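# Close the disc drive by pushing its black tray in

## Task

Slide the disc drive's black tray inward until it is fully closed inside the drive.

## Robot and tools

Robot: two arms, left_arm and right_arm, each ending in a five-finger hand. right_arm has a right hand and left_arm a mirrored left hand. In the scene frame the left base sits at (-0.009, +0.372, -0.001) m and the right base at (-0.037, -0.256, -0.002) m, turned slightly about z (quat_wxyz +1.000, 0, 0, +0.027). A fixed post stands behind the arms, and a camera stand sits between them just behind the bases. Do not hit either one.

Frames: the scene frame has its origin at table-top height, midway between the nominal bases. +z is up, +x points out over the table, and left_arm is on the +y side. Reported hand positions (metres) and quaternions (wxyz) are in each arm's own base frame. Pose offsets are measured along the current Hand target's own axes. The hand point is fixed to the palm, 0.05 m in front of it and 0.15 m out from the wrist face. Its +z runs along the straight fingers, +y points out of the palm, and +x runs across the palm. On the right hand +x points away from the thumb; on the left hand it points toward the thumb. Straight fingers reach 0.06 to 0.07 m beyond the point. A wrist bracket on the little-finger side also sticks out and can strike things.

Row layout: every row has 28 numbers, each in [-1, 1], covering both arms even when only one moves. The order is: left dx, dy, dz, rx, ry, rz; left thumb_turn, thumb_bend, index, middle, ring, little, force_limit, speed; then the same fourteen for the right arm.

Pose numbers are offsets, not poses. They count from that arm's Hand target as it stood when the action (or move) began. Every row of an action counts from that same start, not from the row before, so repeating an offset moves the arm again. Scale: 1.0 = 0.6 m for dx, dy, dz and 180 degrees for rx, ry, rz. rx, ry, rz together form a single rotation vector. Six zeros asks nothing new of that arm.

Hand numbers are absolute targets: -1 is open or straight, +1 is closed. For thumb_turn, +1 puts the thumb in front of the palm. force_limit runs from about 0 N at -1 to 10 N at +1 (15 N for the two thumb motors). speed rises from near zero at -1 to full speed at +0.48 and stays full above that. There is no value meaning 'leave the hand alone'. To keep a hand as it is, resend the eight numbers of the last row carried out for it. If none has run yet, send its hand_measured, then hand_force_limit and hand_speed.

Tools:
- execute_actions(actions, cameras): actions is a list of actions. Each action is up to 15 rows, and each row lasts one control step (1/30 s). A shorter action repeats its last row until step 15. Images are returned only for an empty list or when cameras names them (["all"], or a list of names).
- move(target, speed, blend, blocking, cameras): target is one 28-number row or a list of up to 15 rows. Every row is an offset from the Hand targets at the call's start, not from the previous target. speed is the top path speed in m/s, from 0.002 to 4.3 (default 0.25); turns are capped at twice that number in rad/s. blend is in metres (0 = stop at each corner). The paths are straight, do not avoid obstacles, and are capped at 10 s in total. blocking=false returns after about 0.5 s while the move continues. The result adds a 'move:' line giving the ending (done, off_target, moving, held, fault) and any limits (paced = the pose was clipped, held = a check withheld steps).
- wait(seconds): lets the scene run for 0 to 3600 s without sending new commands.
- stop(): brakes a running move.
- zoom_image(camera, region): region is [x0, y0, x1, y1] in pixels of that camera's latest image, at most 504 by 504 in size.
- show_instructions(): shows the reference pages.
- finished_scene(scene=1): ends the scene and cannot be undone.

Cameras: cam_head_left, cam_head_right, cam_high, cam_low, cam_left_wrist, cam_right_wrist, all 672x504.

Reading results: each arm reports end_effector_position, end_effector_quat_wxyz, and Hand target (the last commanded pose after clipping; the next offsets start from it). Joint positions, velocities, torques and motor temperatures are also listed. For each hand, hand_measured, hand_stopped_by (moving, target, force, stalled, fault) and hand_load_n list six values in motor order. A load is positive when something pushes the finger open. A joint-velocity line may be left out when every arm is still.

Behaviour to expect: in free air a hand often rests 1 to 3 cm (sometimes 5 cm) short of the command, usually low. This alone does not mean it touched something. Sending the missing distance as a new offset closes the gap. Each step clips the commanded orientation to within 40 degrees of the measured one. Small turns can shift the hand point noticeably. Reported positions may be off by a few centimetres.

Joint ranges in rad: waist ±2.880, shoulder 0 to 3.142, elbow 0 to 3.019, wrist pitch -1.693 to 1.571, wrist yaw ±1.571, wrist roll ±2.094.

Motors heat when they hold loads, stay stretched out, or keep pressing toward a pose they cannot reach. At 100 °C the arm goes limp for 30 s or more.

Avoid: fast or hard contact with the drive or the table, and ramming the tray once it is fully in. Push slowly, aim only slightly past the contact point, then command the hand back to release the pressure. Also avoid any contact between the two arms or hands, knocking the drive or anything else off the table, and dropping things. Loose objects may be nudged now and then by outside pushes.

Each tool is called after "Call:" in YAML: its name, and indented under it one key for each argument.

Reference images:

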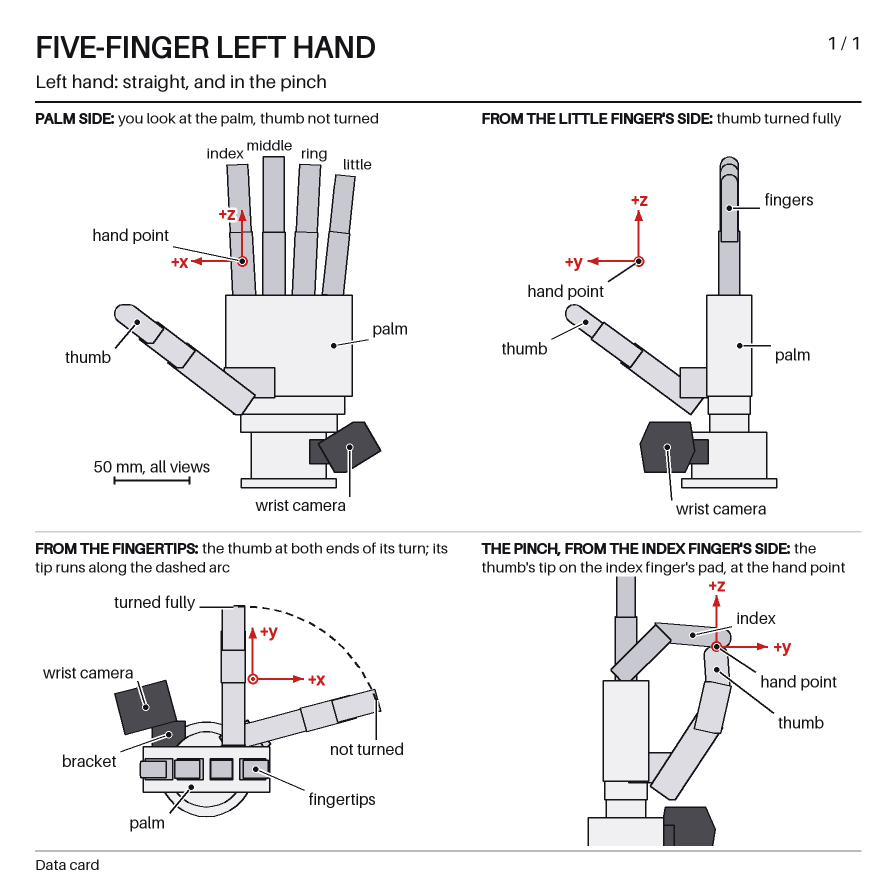

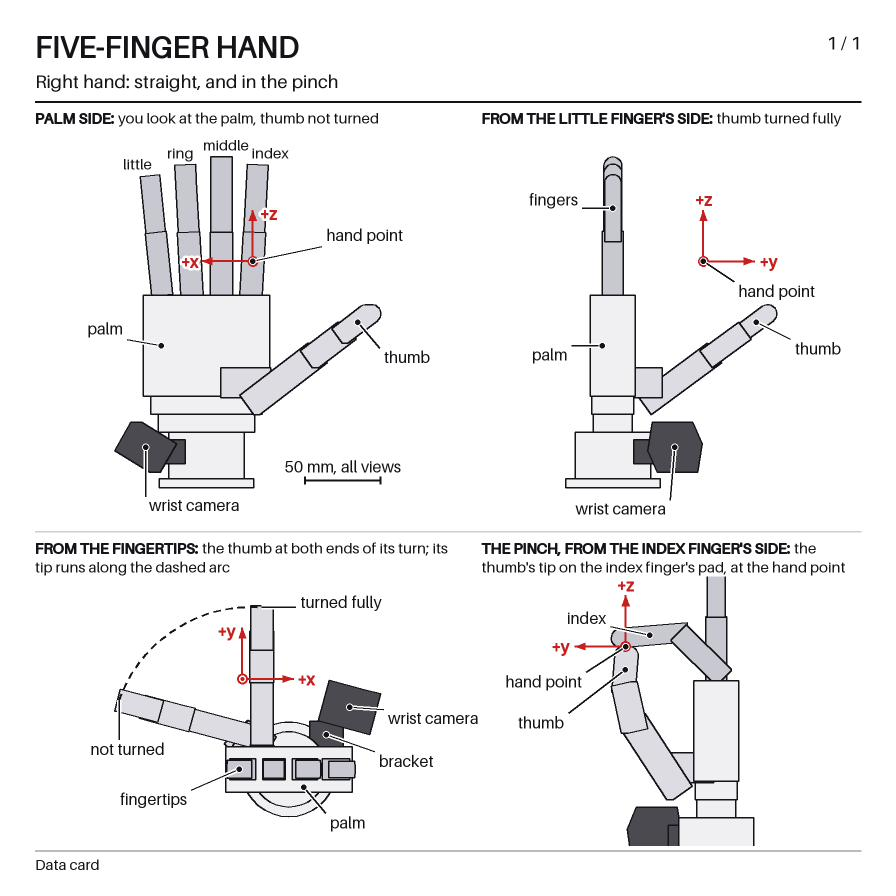

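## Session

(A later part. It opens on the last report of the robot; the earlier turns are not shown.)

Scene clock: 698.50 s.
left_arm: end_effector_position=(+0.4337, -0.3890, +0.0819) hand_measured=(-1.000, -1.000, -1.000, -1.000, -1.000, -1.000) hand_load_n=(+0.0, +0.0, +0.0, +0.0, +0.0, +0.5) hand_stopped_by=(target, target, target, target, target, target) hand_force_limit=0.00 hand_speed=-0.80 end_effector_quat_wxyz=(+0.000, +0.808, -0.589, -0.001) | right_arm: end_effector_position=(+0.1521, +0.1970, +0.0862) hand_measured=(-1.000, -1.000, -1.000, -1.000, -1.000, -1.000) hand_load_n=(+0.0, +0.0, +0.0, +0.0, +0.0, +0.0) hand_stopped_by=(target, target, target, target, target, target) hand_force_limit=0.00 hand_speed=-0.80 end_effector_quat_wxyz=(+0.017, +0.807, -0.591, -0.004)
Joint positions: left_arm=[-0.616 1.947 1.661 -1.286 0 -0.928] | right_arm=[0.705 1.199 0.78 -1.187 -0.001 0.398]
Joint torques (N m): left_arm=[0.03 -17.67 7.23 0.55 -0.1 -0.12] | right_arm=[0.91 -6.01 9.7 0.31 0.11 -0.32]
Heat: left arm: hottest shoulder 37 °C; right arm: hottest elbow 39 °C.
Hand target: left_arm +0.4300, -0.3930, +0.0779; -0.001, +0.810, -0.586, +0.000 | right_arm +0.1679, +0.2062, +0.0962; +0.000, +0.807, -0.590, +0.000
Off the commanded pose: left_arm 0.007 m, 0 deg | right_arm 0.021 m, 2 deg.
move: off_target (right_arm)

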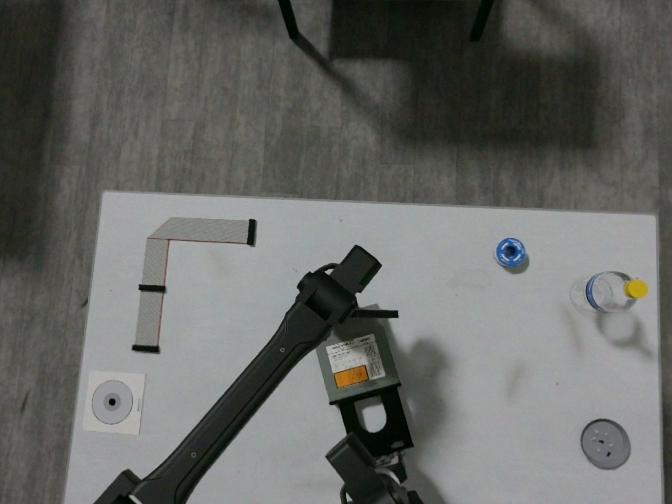

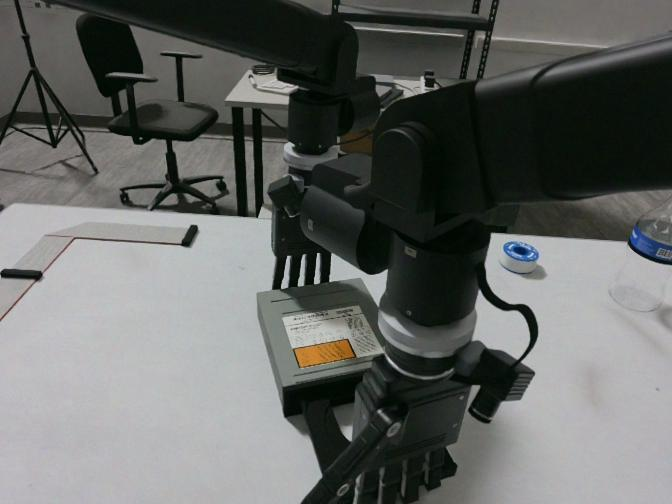

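Call:
move:
  target: [0,0,0,0,0,0,-1,-1,-1,-1,-1,-1,0,-0.8, 0,-0.0333,0.003,0,0,0,-1,-1,-1,-1,-1,-1,0,-0.8]
  speed: 0.05
  cameras: ["cam_high","cam_low","cam_left_wrist"]

Call:
zoom_image:
  camera: "cam_high"
  region: [300, 370, 460, 504]

Scene clock: 705.40 s.
left_arm: end_effector_position=(+0.4337, -0.3890, +0.0819) hand_measured=(-1.000, -1.000, -1.000, -1.000, -1.000, -1.000) hand_load_n=(+0.0, +0.0, +0.0, +0.0, +0.0, +0.0) hand_stopped_by=(target, target, target, target, target, target) hand_force_limit=0.00 hand_speed=-0.80 end_effector_quat_wxyz=(+0.000, +0.808, -0.589, -0.001) | right_arm: end_effector_position=(+0.1620, +0.1978, +0.0811) hand_measured=(-1.000, -1.000, -1.000, -1.000, -1.000, -1.000) hand_load_n=(+0.0, +0.0, +0.0, +0.0, -1.5, +0.0) hand_stopped_by=(target, target, target, target, target, target) hand_force_limit=0.00 hand_speed=-0.80 end_effector_quat_wxyz=(+0.031, +0.806, -0.592, -0.010)
Joint positions: left_arm=[-0.616 1.947 1.661 -1.286 0 -0.928] | right_arm=[0.684 1.254 0.805 -1.187 -0.003 0.379]
Joint torques (N m): left_arm=[-0.09 -17.79 7.23 0.58 -0.1 -0.11] | right_arm=[0.73 -6.95 10.59 0.75 0.21 -0.35]
Heat: left arm: hottest shoulder 37 °C; right arm: hottest elbow 38 °C.
Hand target: left_arm +0.4300, -0.3930, +0.0779; -0.001, +0.810, -0.586, +0.000 | right_arm +0.1869, +0.2121, +0.0943; +0.000, +0.807, -0.590, +0.000
Off the commanded pose: left_arm 0.007 m, 0 deg | right_arm 0.032 m, 4 deg.
move: off_target (right_arm)

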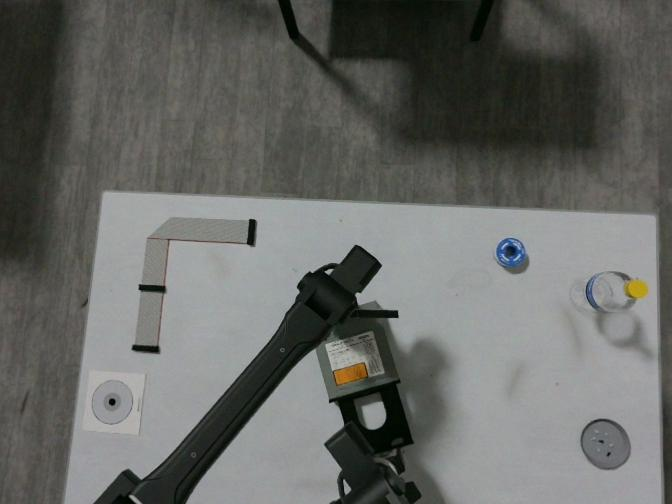

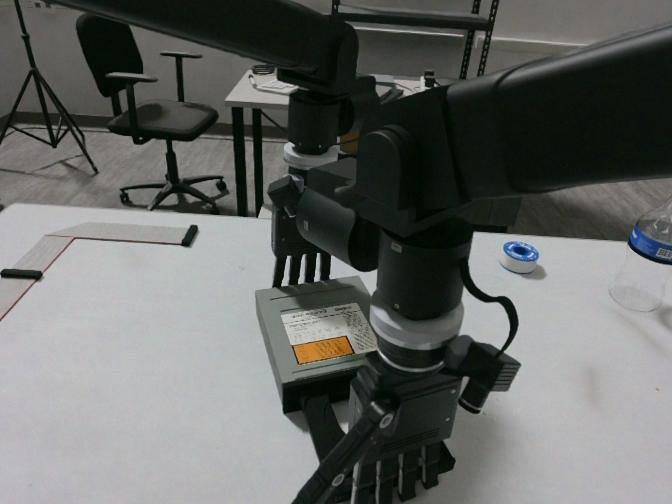

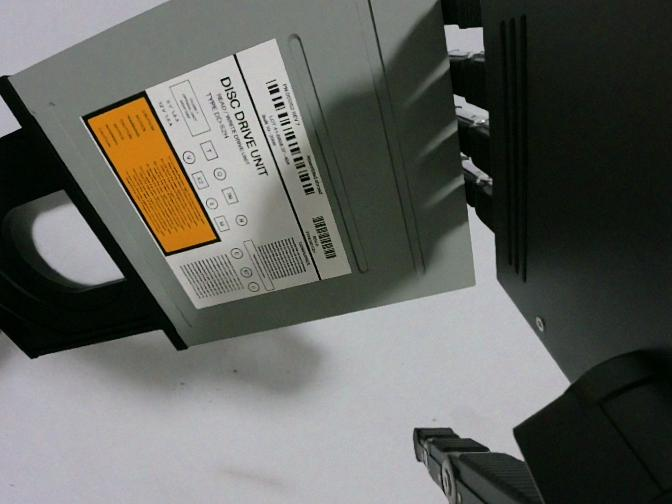

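Scaled by 3.150 from the camera's image (finer frame: 960x720).

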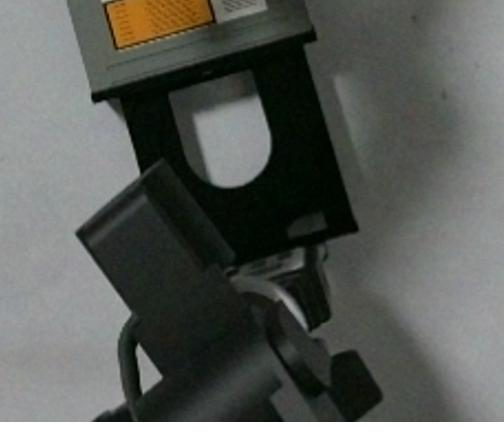

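Call:
move:
  target: [0,0,0,0,0,0,-1,-1,-1,-1,-1,-1,0,-0.8, -0.005,-0.0583,-0.008,0,0,0,-1,-1,-1,-1,-1,-1,0,-0.8]
  speed: 0.04
  cameras: ["cam_high","cam_low","cam_left_wrist"]

Call:
zoom_image:
  camera: "cam_high"
  region: [300, 300, 460, 504]

Scene clock: 712.27 s.
left_arm: end_effector_position=(+0.4358, -0.3888, +0.0814) hand_measured=(-1.000, -1.000, -1.000, -1.000, -1.000, -1.000) hand_load_n=(+0.0, +0.0, +0.0, +0.0, +0.0, +0.0) hand_stopped_by=(target, target, target, target, target, target) hand_force_limit=0.00 hand_speed=-0.80 end_effector_quat_wxyz=(-0.004, +0.809, -0.588, +0.002) | right_arm: end_effector_position=(+0.1894, +0.2089, +0.0829) hand_measured=(-1.000, -1.000, -1.000, -1.000, -1.000, -1.000) hand_load_n=(+0.0, +0.0, +0.0, +0.0, -2.5, +0.0) hand_stopped_by=(target, target, target, target, target, target) hand_force_limit=0.00 hand_speed=-0.80 end_effector_quat_wxyz=(+0.038, +0.805, -0.592, -0.012)
Joint positions: left_arm=[-0.616 1.947 1.661 -1.281 -0.007 -0.93] | right_arm=[0.656 1.341 0.884 -1.194 -0.003 0.355]
Joint torques (N m): left_arm=[0.03 -17.67 7.23 0.4 0.16 -0.09] | right_arm=[0.67 -8.41 11.33 0.85 0.24 -0.39]
Heat: left arm: hottest shoulder 37 °C; right arm: hottest elbow 39 °C.
Hand target: left_arm +0.4300, -0.3930, +0.0779; -0.001, +0.810, -0.586, +0.000 | right_arm +0.2193, +0.2255, +0.0991; +0.000, +0.807, -0.591, +0.000
Off the commanded pose: left_arm 0.008 m, 0 deg | right_arm 0.038 m, 5 deg.
move: off_target (right_arm)

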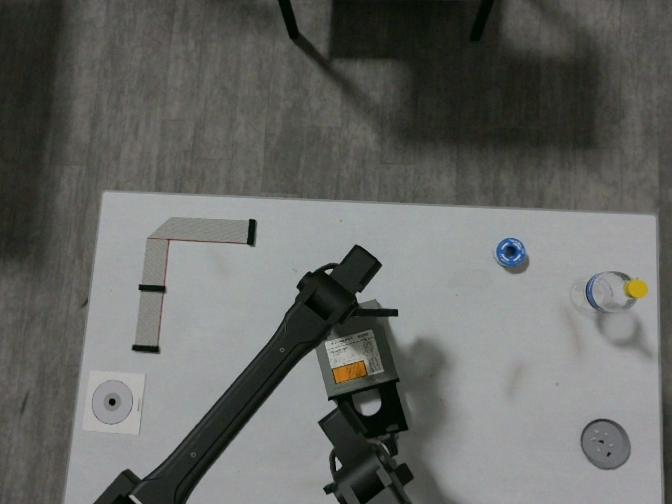

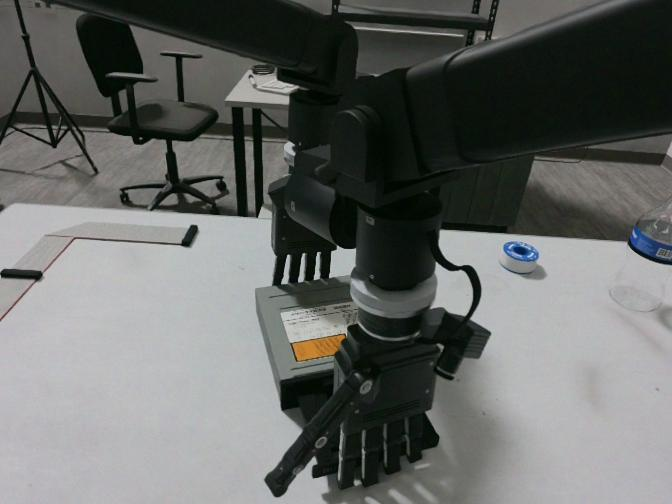

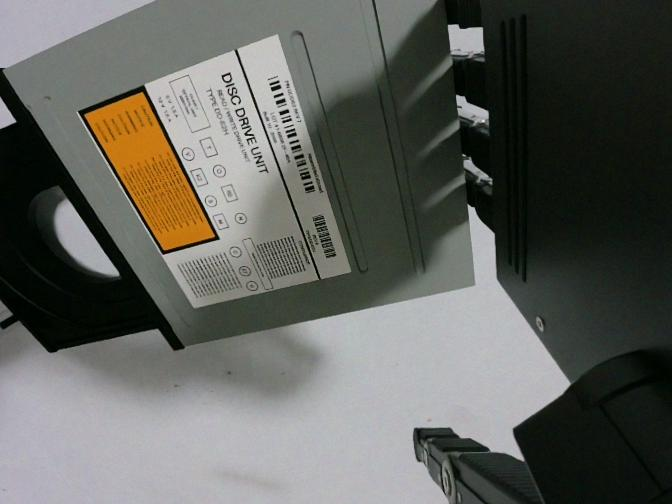

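Scaled by 2.471 from the camera's image (finer frame: 960x720).

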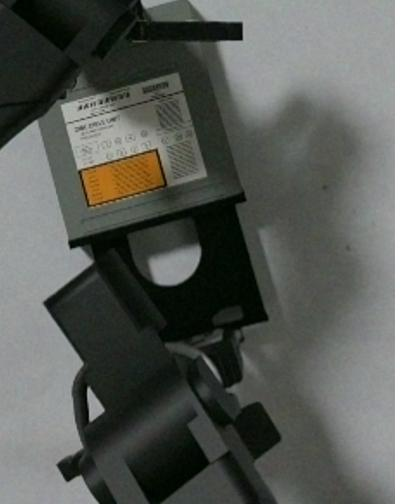

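Call:
move:
  target:
    - [0,0,0,0,0,0,-1,-1,-1,-1,-1,-1,0,-0.8, 0,0.092,0,0,0,0,-1,-1,-1,-1,-1,-1,0,-0.8]
    - [0,0,0,0,0,0,-1,-1,-1,-1,-1,-1,0,-0.8, 0,0.14,0.057,0.178,0,0,-1,-1,-1,-1,-1,-1,0,-0.8]
  speed: [0.08,0.1]
  cameras: ["cam_high","cam_low","cam_left_wrist","cam_head_right"]

Call:
zoom_image:
  camera: "cam_high"
  region: [300, 300, 460, 504]

Scene clock: 775.37 s.
left_arm: end_effector_position=(+0.4358, -0.3888, +0.0814) hand_measured=(-1.000, -1.000, -1.000, -1.000, -1.000, -1.000) hand_load_n=(+0.0, +0.0, +0.0, +0.0, +0.5, +0.0) hand_stopped_by=(target, target, target, target, target, target) hand_force_limit=0.00 hand_speed=-0.80 end_effector_quat_wxyz=(-0.004, +0.809, -0.588, +0.002) | right_arm: end_effector_position=(+0.1386, +0.1957, +0.0632) hand_measured=(-1.000, -1.000, -1.000, -1.000, -1.000, -1.000) hand_load_n=(+0.0, -0.5, +0.0, +0.0, +0.0, +0.0) hand_stopped_by=(target, target, target, target, target, target) hand_force_limit=0.00 hand_speed=-0.80 end_effector_quat_wxyz=(-0.212, +0.779, -0.567, +0.164)
Joint positions: left_arm=[-0.616 1.947 1.661 -1.281 -0.007 -0.93] | right_arm=[0.996 0.736 0.453 -0.859 0.345 0.607]
Joint torques (N m): left_arm=[-0.09 -17.79 7.27 0.39 0.18 -0.09] | right_arm=[2.61 -2.14 7.53 1.63 0.47 -0.09]
Motor temperatures (°C): left_arm=[27 37 37 25 23 24] | right_arm=[27 28 43 24 26 23]
Heat: left arm: hottest shoulder 37 °C; right arm: hottest elbow 43 °C.
Hand target: left_arm +0.4300, -0.3930, +0.0779; -0.001, +0.810, -0.586, +0.000 | right_arm +0.1393, +0.2001, +0.0649; -0.222, +0.776, -0.567, +0.163
Off the commanded pose: left_arm 0.008 m, 0 deg | right_arm 0.005 m, 1 deg.
move: done
Images, in order (width x height): cam_head_right 672x504, cam_high 672x504, cam_low 672x504, cam_left_wrist 672x504.

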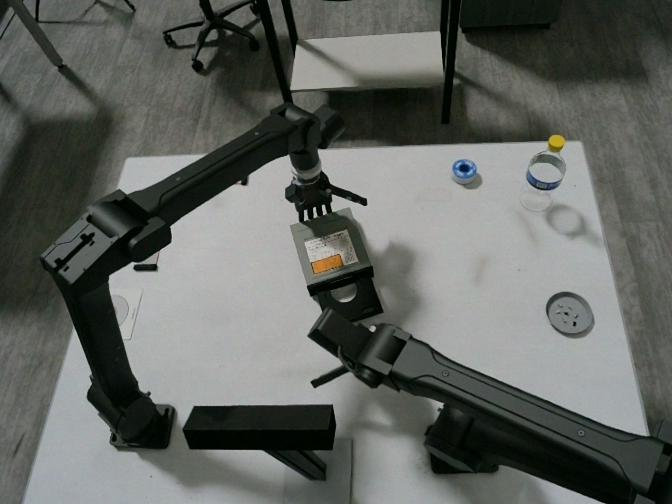

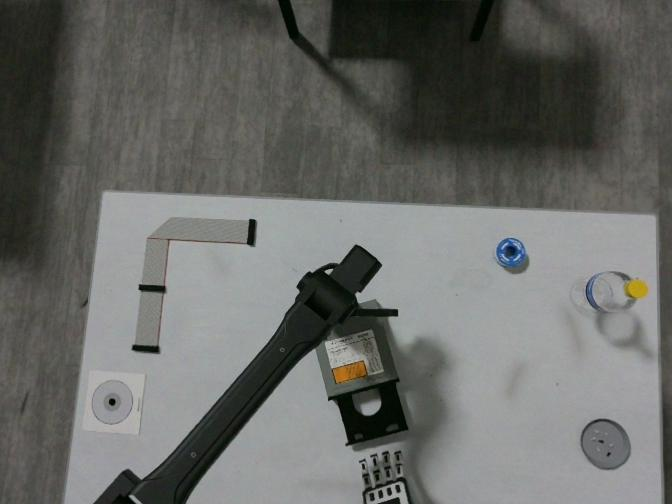

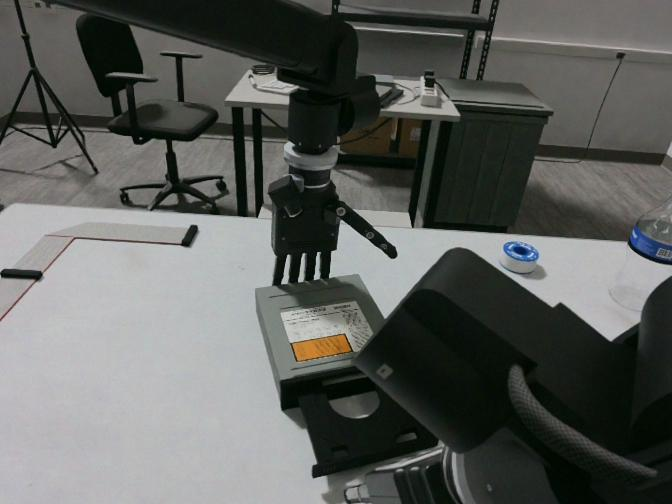

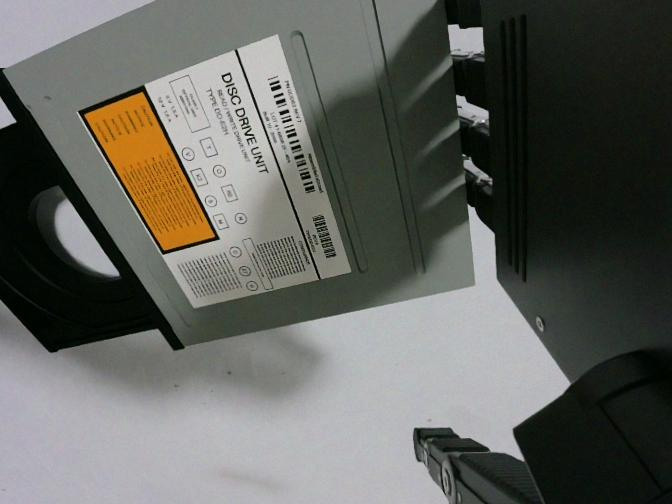

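Scaled by 2.471 from the camera's image (finer frame: 960x720).

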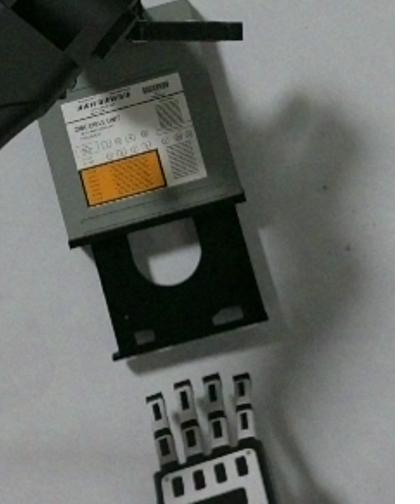

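Call:
move:
  target: [0,0,0,0,0,0,-1,-1,-1,-1,-1,-1,0,-0.8, 0,0.0155,0.0257,0,0,0,-1,-1,-1,-1,-1,-1,0,-0.8]
  speed: 0.05
  cameras: ["cam_high","cam_low","cam_head_right"]

Call:
zoom_image:
  camera: "cam_high"
  region: [300, 400, 460, 504]

Scene clock: 789.77 s.
left_arm: end_effector_position=(+0.4358, -0.3888, +0.0814) hand_measured=(-1.000, -1.000, -1.000, -1.000, -1.000, -1.000) hand_load_n=(+0.0, +0.0, +0.0, +0.0, +0.0, +0.0) hand_stopped_by=(target, target, target, target, target, target) hand_force_limit=0.00 hand_speed=-0.80 end_effector_quat_wxyz=(-0.004, +0.809, -0.588, +0.002) | right_arm: end_effector_position=(+0.1392, +0.1966, +0.0478) hand_measured=(-1.000, -1.000, -1.000, -1.000, -1.000, -1.000) hand_load_n=(+0.0, +0.0, +0.0, +0.0, +0.0, +0.0) hand_stopped_by=(target, target, target, target, target, target) hand_force_limit=0.00 hand_speed=-0.80 end_effector_quat_wxyz=(-0.219, +0.777, -0.567, +0.164)
Joint positions: left_arm=[-0.616 1.947 1.661 -1.281 -0.007 -0.93] | right_arm=[0.996 0.749 0.412 -0.792 0.345 0.608]
Joint torques (N m): left_arm=[-0.03 -17.67 7.3 0.35 0.18 -0.09] | right_arm=[2.43 -1.2 7.5 1.63 0.46 -0.13]
Heat: left arm: hottest shoulder 37 °C; right arm: hottest elbow 41 °C.
Hand target: left_arm +0.4300, -0.3930, +0.0779; -0.001, +0.810, -0.586, +0.000 | right_arm +0.1396, +0.2003, +0.0470; -0.223, +0.776, -0.567, +0.163
Off the commanded pose: left_arm 0.008 m, 0 deg | right_arm 0.004 m, 0 deg.
move: done
Images, in order (width x height): cam_head_right 672x504, cam_high 672x504, cam_low 672x504.

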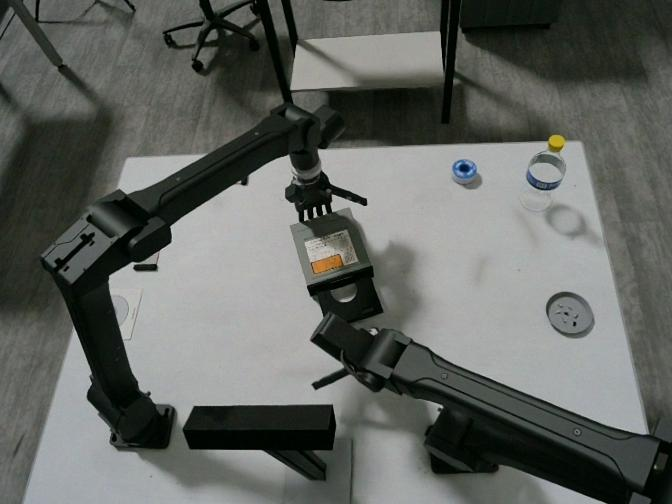

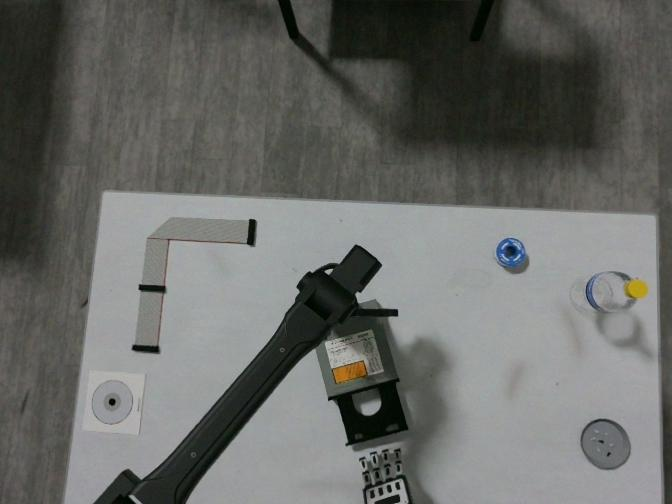

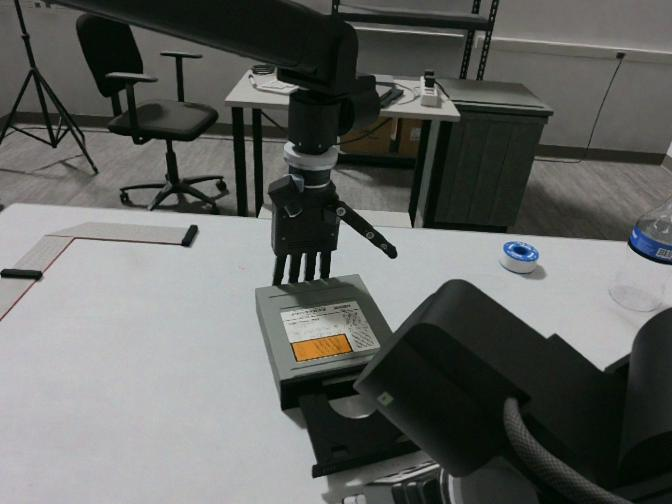

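Scaled by 3.150 from the camera's image (finer frame: 960x720).

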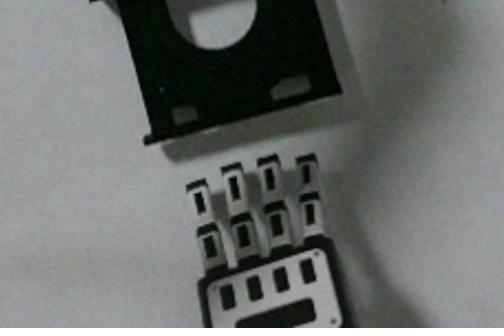

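Call:
move:
  target: [0,0,0,0,0,0,-1,-1,-1,-1,-1,-1,0,-0.8,0,-0.0571,0.0344,0,0,0,-1,-1,-1,-1,-1,-1,0,-0.8]
  speed: 0.05
  cameras: ["cam_high","cam_low","cam_left_wrist","cam_head_left"]

Scene clock: 816.30 s.
left_arm: end_effector_position=(+0.4358, -0.3888, +0.0814) hand_measured=(-1.000, -1.000, -1.000, -1.000, -1.000, -1.000) hand_load_n=(+0.0, +0.0, +0.0, +0.0, +0.0, +0.0) hand_stopped_by=(target, target, target, target, target, target) hand_force_limit=0.00 hand_speed=-0.80 end_effector_quat_wxyz=(-0.004, +0.809, -0.588, +0.002) | right_arm: end_effector_position=(+0.1655, +0.2014, +0.0359) hand_measured=(-1.000, -1.000, -1.000, -1.000, -1.000, -1.000) hand_load_n=(+0.0, +0.0, +0.0, +0.0, +0.5, +0.0) hand_stopped_by=(target, target, target, target, target, target) hand_force_limit=0.00 hand_speed=-0.80 end_effector_quat_wxyz=(-0.209, +0.780, -0.568, +0.162)
Joint positions: left_arm=[-0.616 1.947 1.661 -1.281 -0.007 -0.93] | right_arm=[0.896 0.865 0.427 -0.682 0.298 0.516]
Joint torques (N m): left_arm=[-0.03 -17.61 7.28 0.43 0.16 -0.09] | right_arm=[0.85 -1.61 9.8 1.63 0.18 -0.32]
Heat: left arm: hottest shoulder 37 °C; right arm: hottest elbow 39 °C.
Hand target: left_arm +0.4300, -0.3930, +0.0779; -0.001, +0.810, -0.586, +0.000 | right_arm +0.1776, +0.2123, +0.0476; -0.222, +0.776, -0.567, +0.163
Off the commanded pose: left_arm 0.008 m, 0 deg | right_arm 0.020 m, 2 deg.
move: off_target (right_arm)
Images, in order (width x height): cam_head_left 672x504, cam_high 672x504, cam_low 672x504, cam_left_wrist 672x504.

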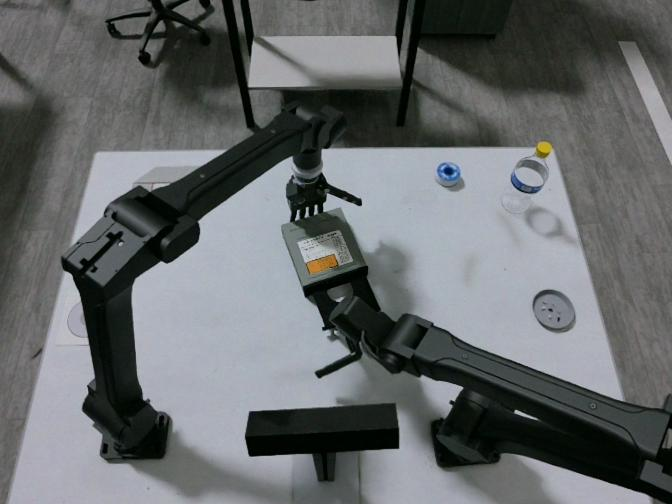

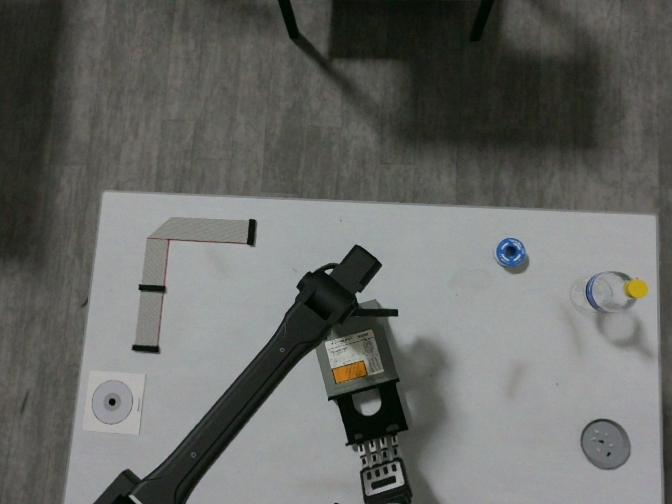

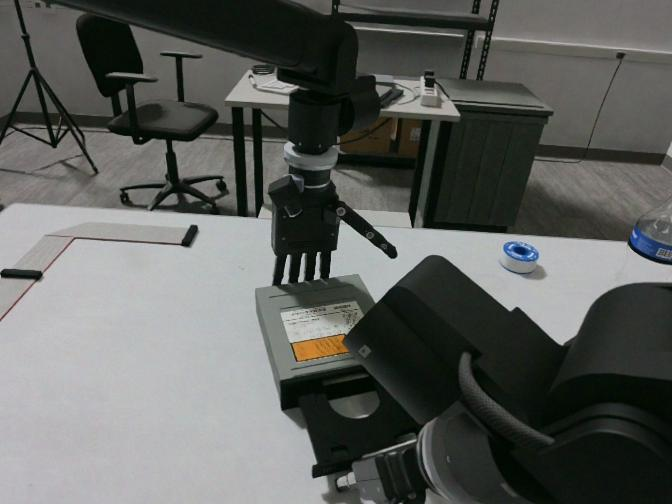

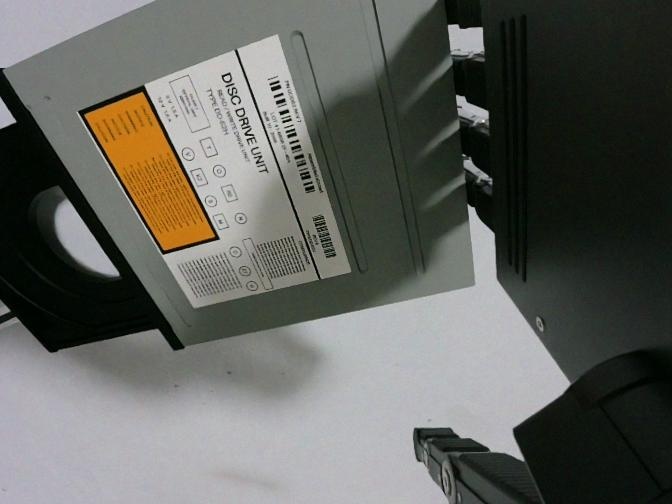

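Call:
zoom_image:
  camera: "cam_high"
  region: [300, 380, 460, 504]

Call:
zoom_image:
  camera: "cam_low"
  region: [270, 370, 450, 504]

Scaled by 3.150 from the camera's image (finer frame: 960x720).

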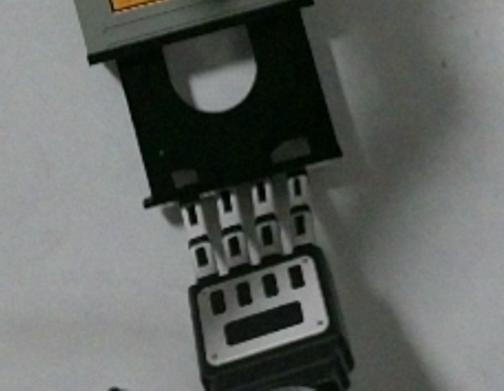

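Scaled by 2.800 from the camera's image (finer frame: 960x720).

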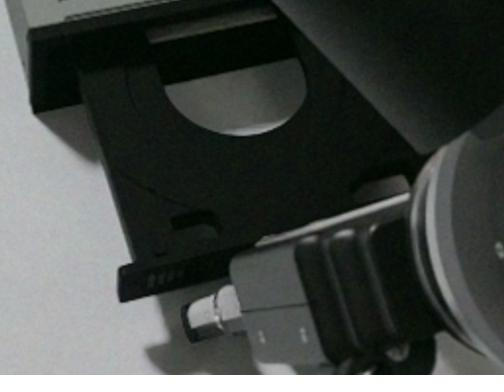

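Call:
move:
  target: [0,0,0,0,0,0,-1,-1,-1,-1,-1,-1,0,-0.8,0,-0.0497,0.0144,0,0,0,-1,-1,-1,-1,-1,-1,0,-0.8]
  speed: 0.04
  cameras: ["cam_high","cam_low","cam_left_wrist"]

Call:
zoom_image:
  camera: "cam_high"
  region: [300, 300, 460, 504]

Scene clock: 832.20 s.
left_arm: end_effector_position=(+0.4365, -0.3883, +0.0813) hand_measured=(-1.000, -1.000, -1.000, -1.000, -1.000, -1.000) hand_load_n=(+0.0, +0.0, +0.0, +0.0, +0.5, +0.0) hand_stopped_by=(target, target, target, target, target, target) hand_force_limit=0.00 hand_speed=-0.80 end_effector_quat_wxyz=(-0.006, +0.809, -0.588, +0.003) | right_arm: end_effector_position=(+0.1795, +0.2054, +0.0393) hand_measured=(-1.000, -1.000, -1.000, -1.000, -1.000, -1.000) hand_load_n=(+0.0, +0.0, +0.0, -0.5, -5.0, +0.0) hand_stopped_by=(target, target, target, target, target, target) hand_force_limit=0.00 hand_speed=-0.80 end_effector_quat_wxyz=(-0.196, +0.785, -0.568, +0.150)
Joint positions: left_arm=[-0.616 1.946 1.661 -1.28 -0.012 -0.93] | right_arm=[0.838 0.931 0.474 -0.679 0.252 0.464]
Joint torques (N m): left_arm=[-0.03 -17.79 7.3 0.35 0.32 -0.1] | right_arm=[0.15 -1.96 10.76 2.62 0.83 -0.44]
Heat: left arm: hottest shoulder 37 °C; right arm: hottest elbow 39 °C.
Hand target: left_arm +0.4300, -0.3930, +0.0780; -0.001, +0.810, -0.586, +0.000 | right_arm +0.2061, +0.2213, +0.0560; -0.222, +0.776, -0.567, +0.163
Off the commanded pose: left_arm 0.009 m, 1 deg | right_arm 0.035 m, 4 deg.
move: off_target (right_arm)

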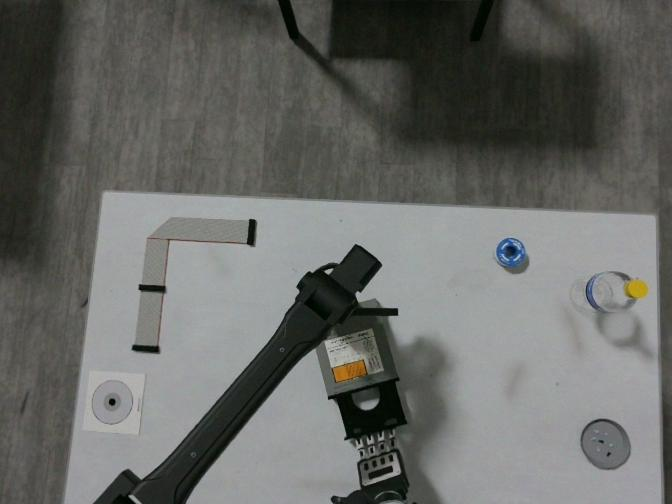

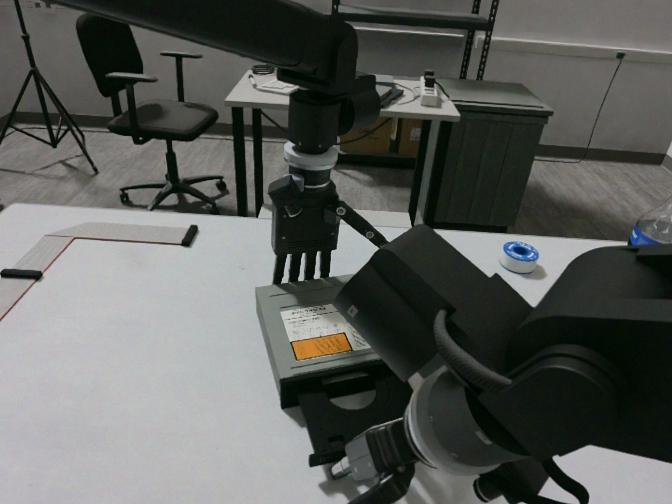

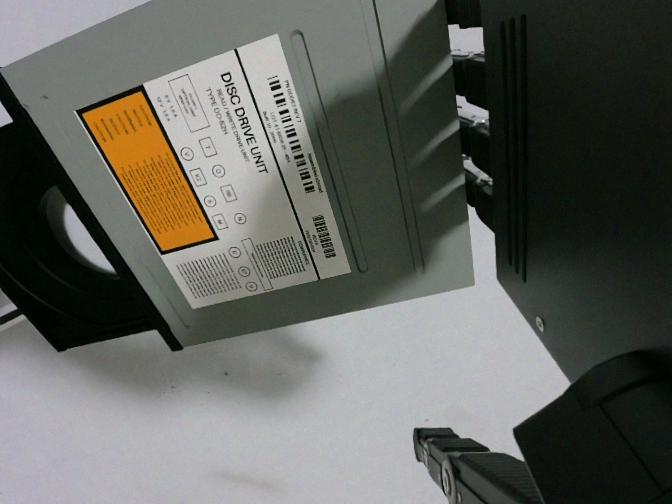

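Scaled by 2.471 from the camera's image (finer frame: 960x720).

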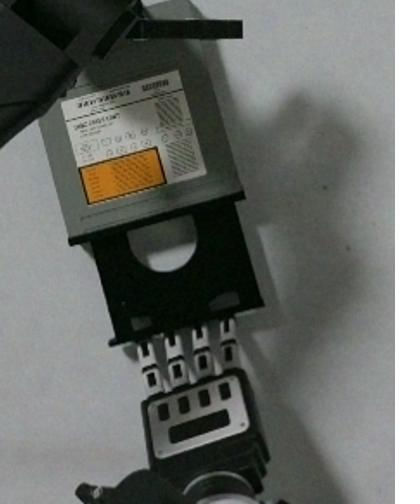

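Call:
zoom_image:
  camera: "cam_low"
  region: [270, 370, 450, 504]

Scaled by 2.800 from the camera's image (finer frame: 960x720).

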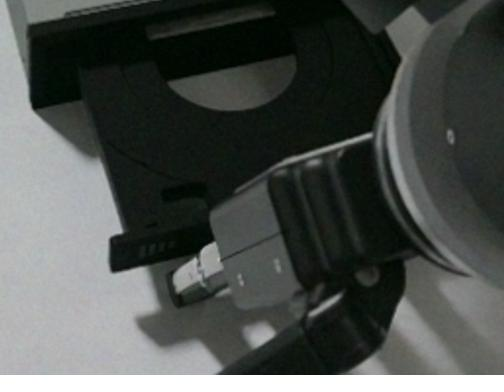

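Call:
move:
  target: [0,0,0,0,0,0,-1,-1,-1,-1,-1,-1,0,-0.8,0,-0.0552,0.0215,0,0.0086,0.0143,-1,-1,-1,-1,-1,-1,0,-0.8]
  speed: 0.04
  cameras: ["cam_high","cam_low","cam_left_wrist"]

Call:
zoom_image:
  camera: "cam_high"
  region: [300, 300, 460, 504]

Call:
zoom_image:
  camera: "cam_low"
  region: [270, 370, 450, 504]

Scene clock: 859.23 s.
left_arm: end_effector_position=(+0.4379, -0.3886, +0.0811) hand_measured=(-1.000, -1.000, -1.000, -1.000, -1.000, -1.000) hand_load_n=(+0.0, +0.0, +0.0, +0.0, +0.0, +0.0) hand_stopped_by=(target, target, target, target, target, target) hand_force_limit=0.00 hand_speed=-0.80 end_effector_quat_wxyz=(-0.007, +0.810, -0.587, +0.005) | right_arm: end_effector_position=(+0.2041, +0.2134, +0.0417) hand_measured=(-1.000, -1.000, -1.000, -1.000, -1.000, -1.000) hand_load_n=(+0.0, +0.0, +0.0, -1.5, -4.5, +0.0) hand_stopped_by=(target, target, target, target, target, target) hand_force_limit=0.00 hand_speed=-0.80 end_effector_quat_wxyz=(-0.183, +0.775, -0.586, +0.151)
Joint positions: left_arm=[-0.616 1.946 1.661 -1.276 -0.015 -0.933] | right_arm=[0.79 1.027 0.537 -0.667 0.246 0.461]
Joint torques (N m): left_arm=[-0.03 -17.73 7.31 0.2 0.45 -0.06] | right_arm=[-0.15 -3.37 11.43 2.85 1.1 -0.33]
Heat: left arm: hottest shoulder 37 °C; right arm: hottest elbow 42 °C.
Hand target: left_arm +0.4299, -0.3931, +0.0780; +0.000, +0.810, -0.586, +0.000 | right_arm +0.2394, +0.2319, +0.0627; -0.218, +0.761, -0.587, +0.169
Off the commanded pose: left_arm 0.010 m, 1 deg | right_arm 0.045 m, 5 deg.
move: off_target (right_arm)

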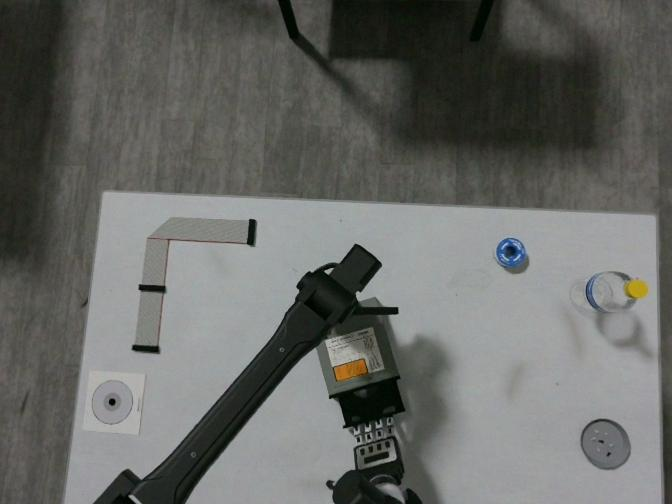

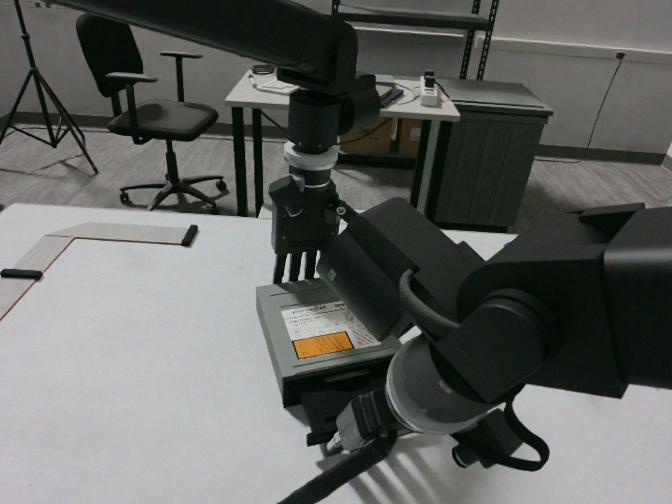

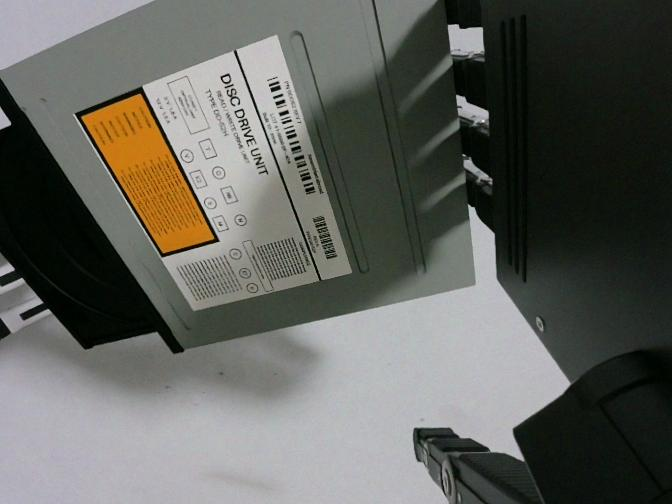

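Scaled by 2.471 from the camera's image (finer frame: 960x720).

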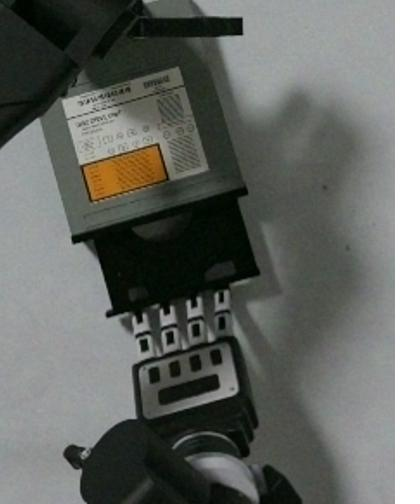

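Scaled by 2.800 from the camera's image (finer frame: 960x720).

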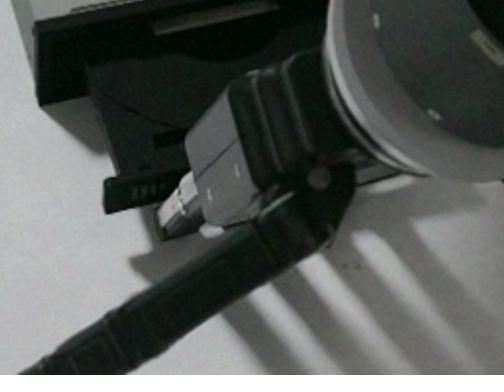

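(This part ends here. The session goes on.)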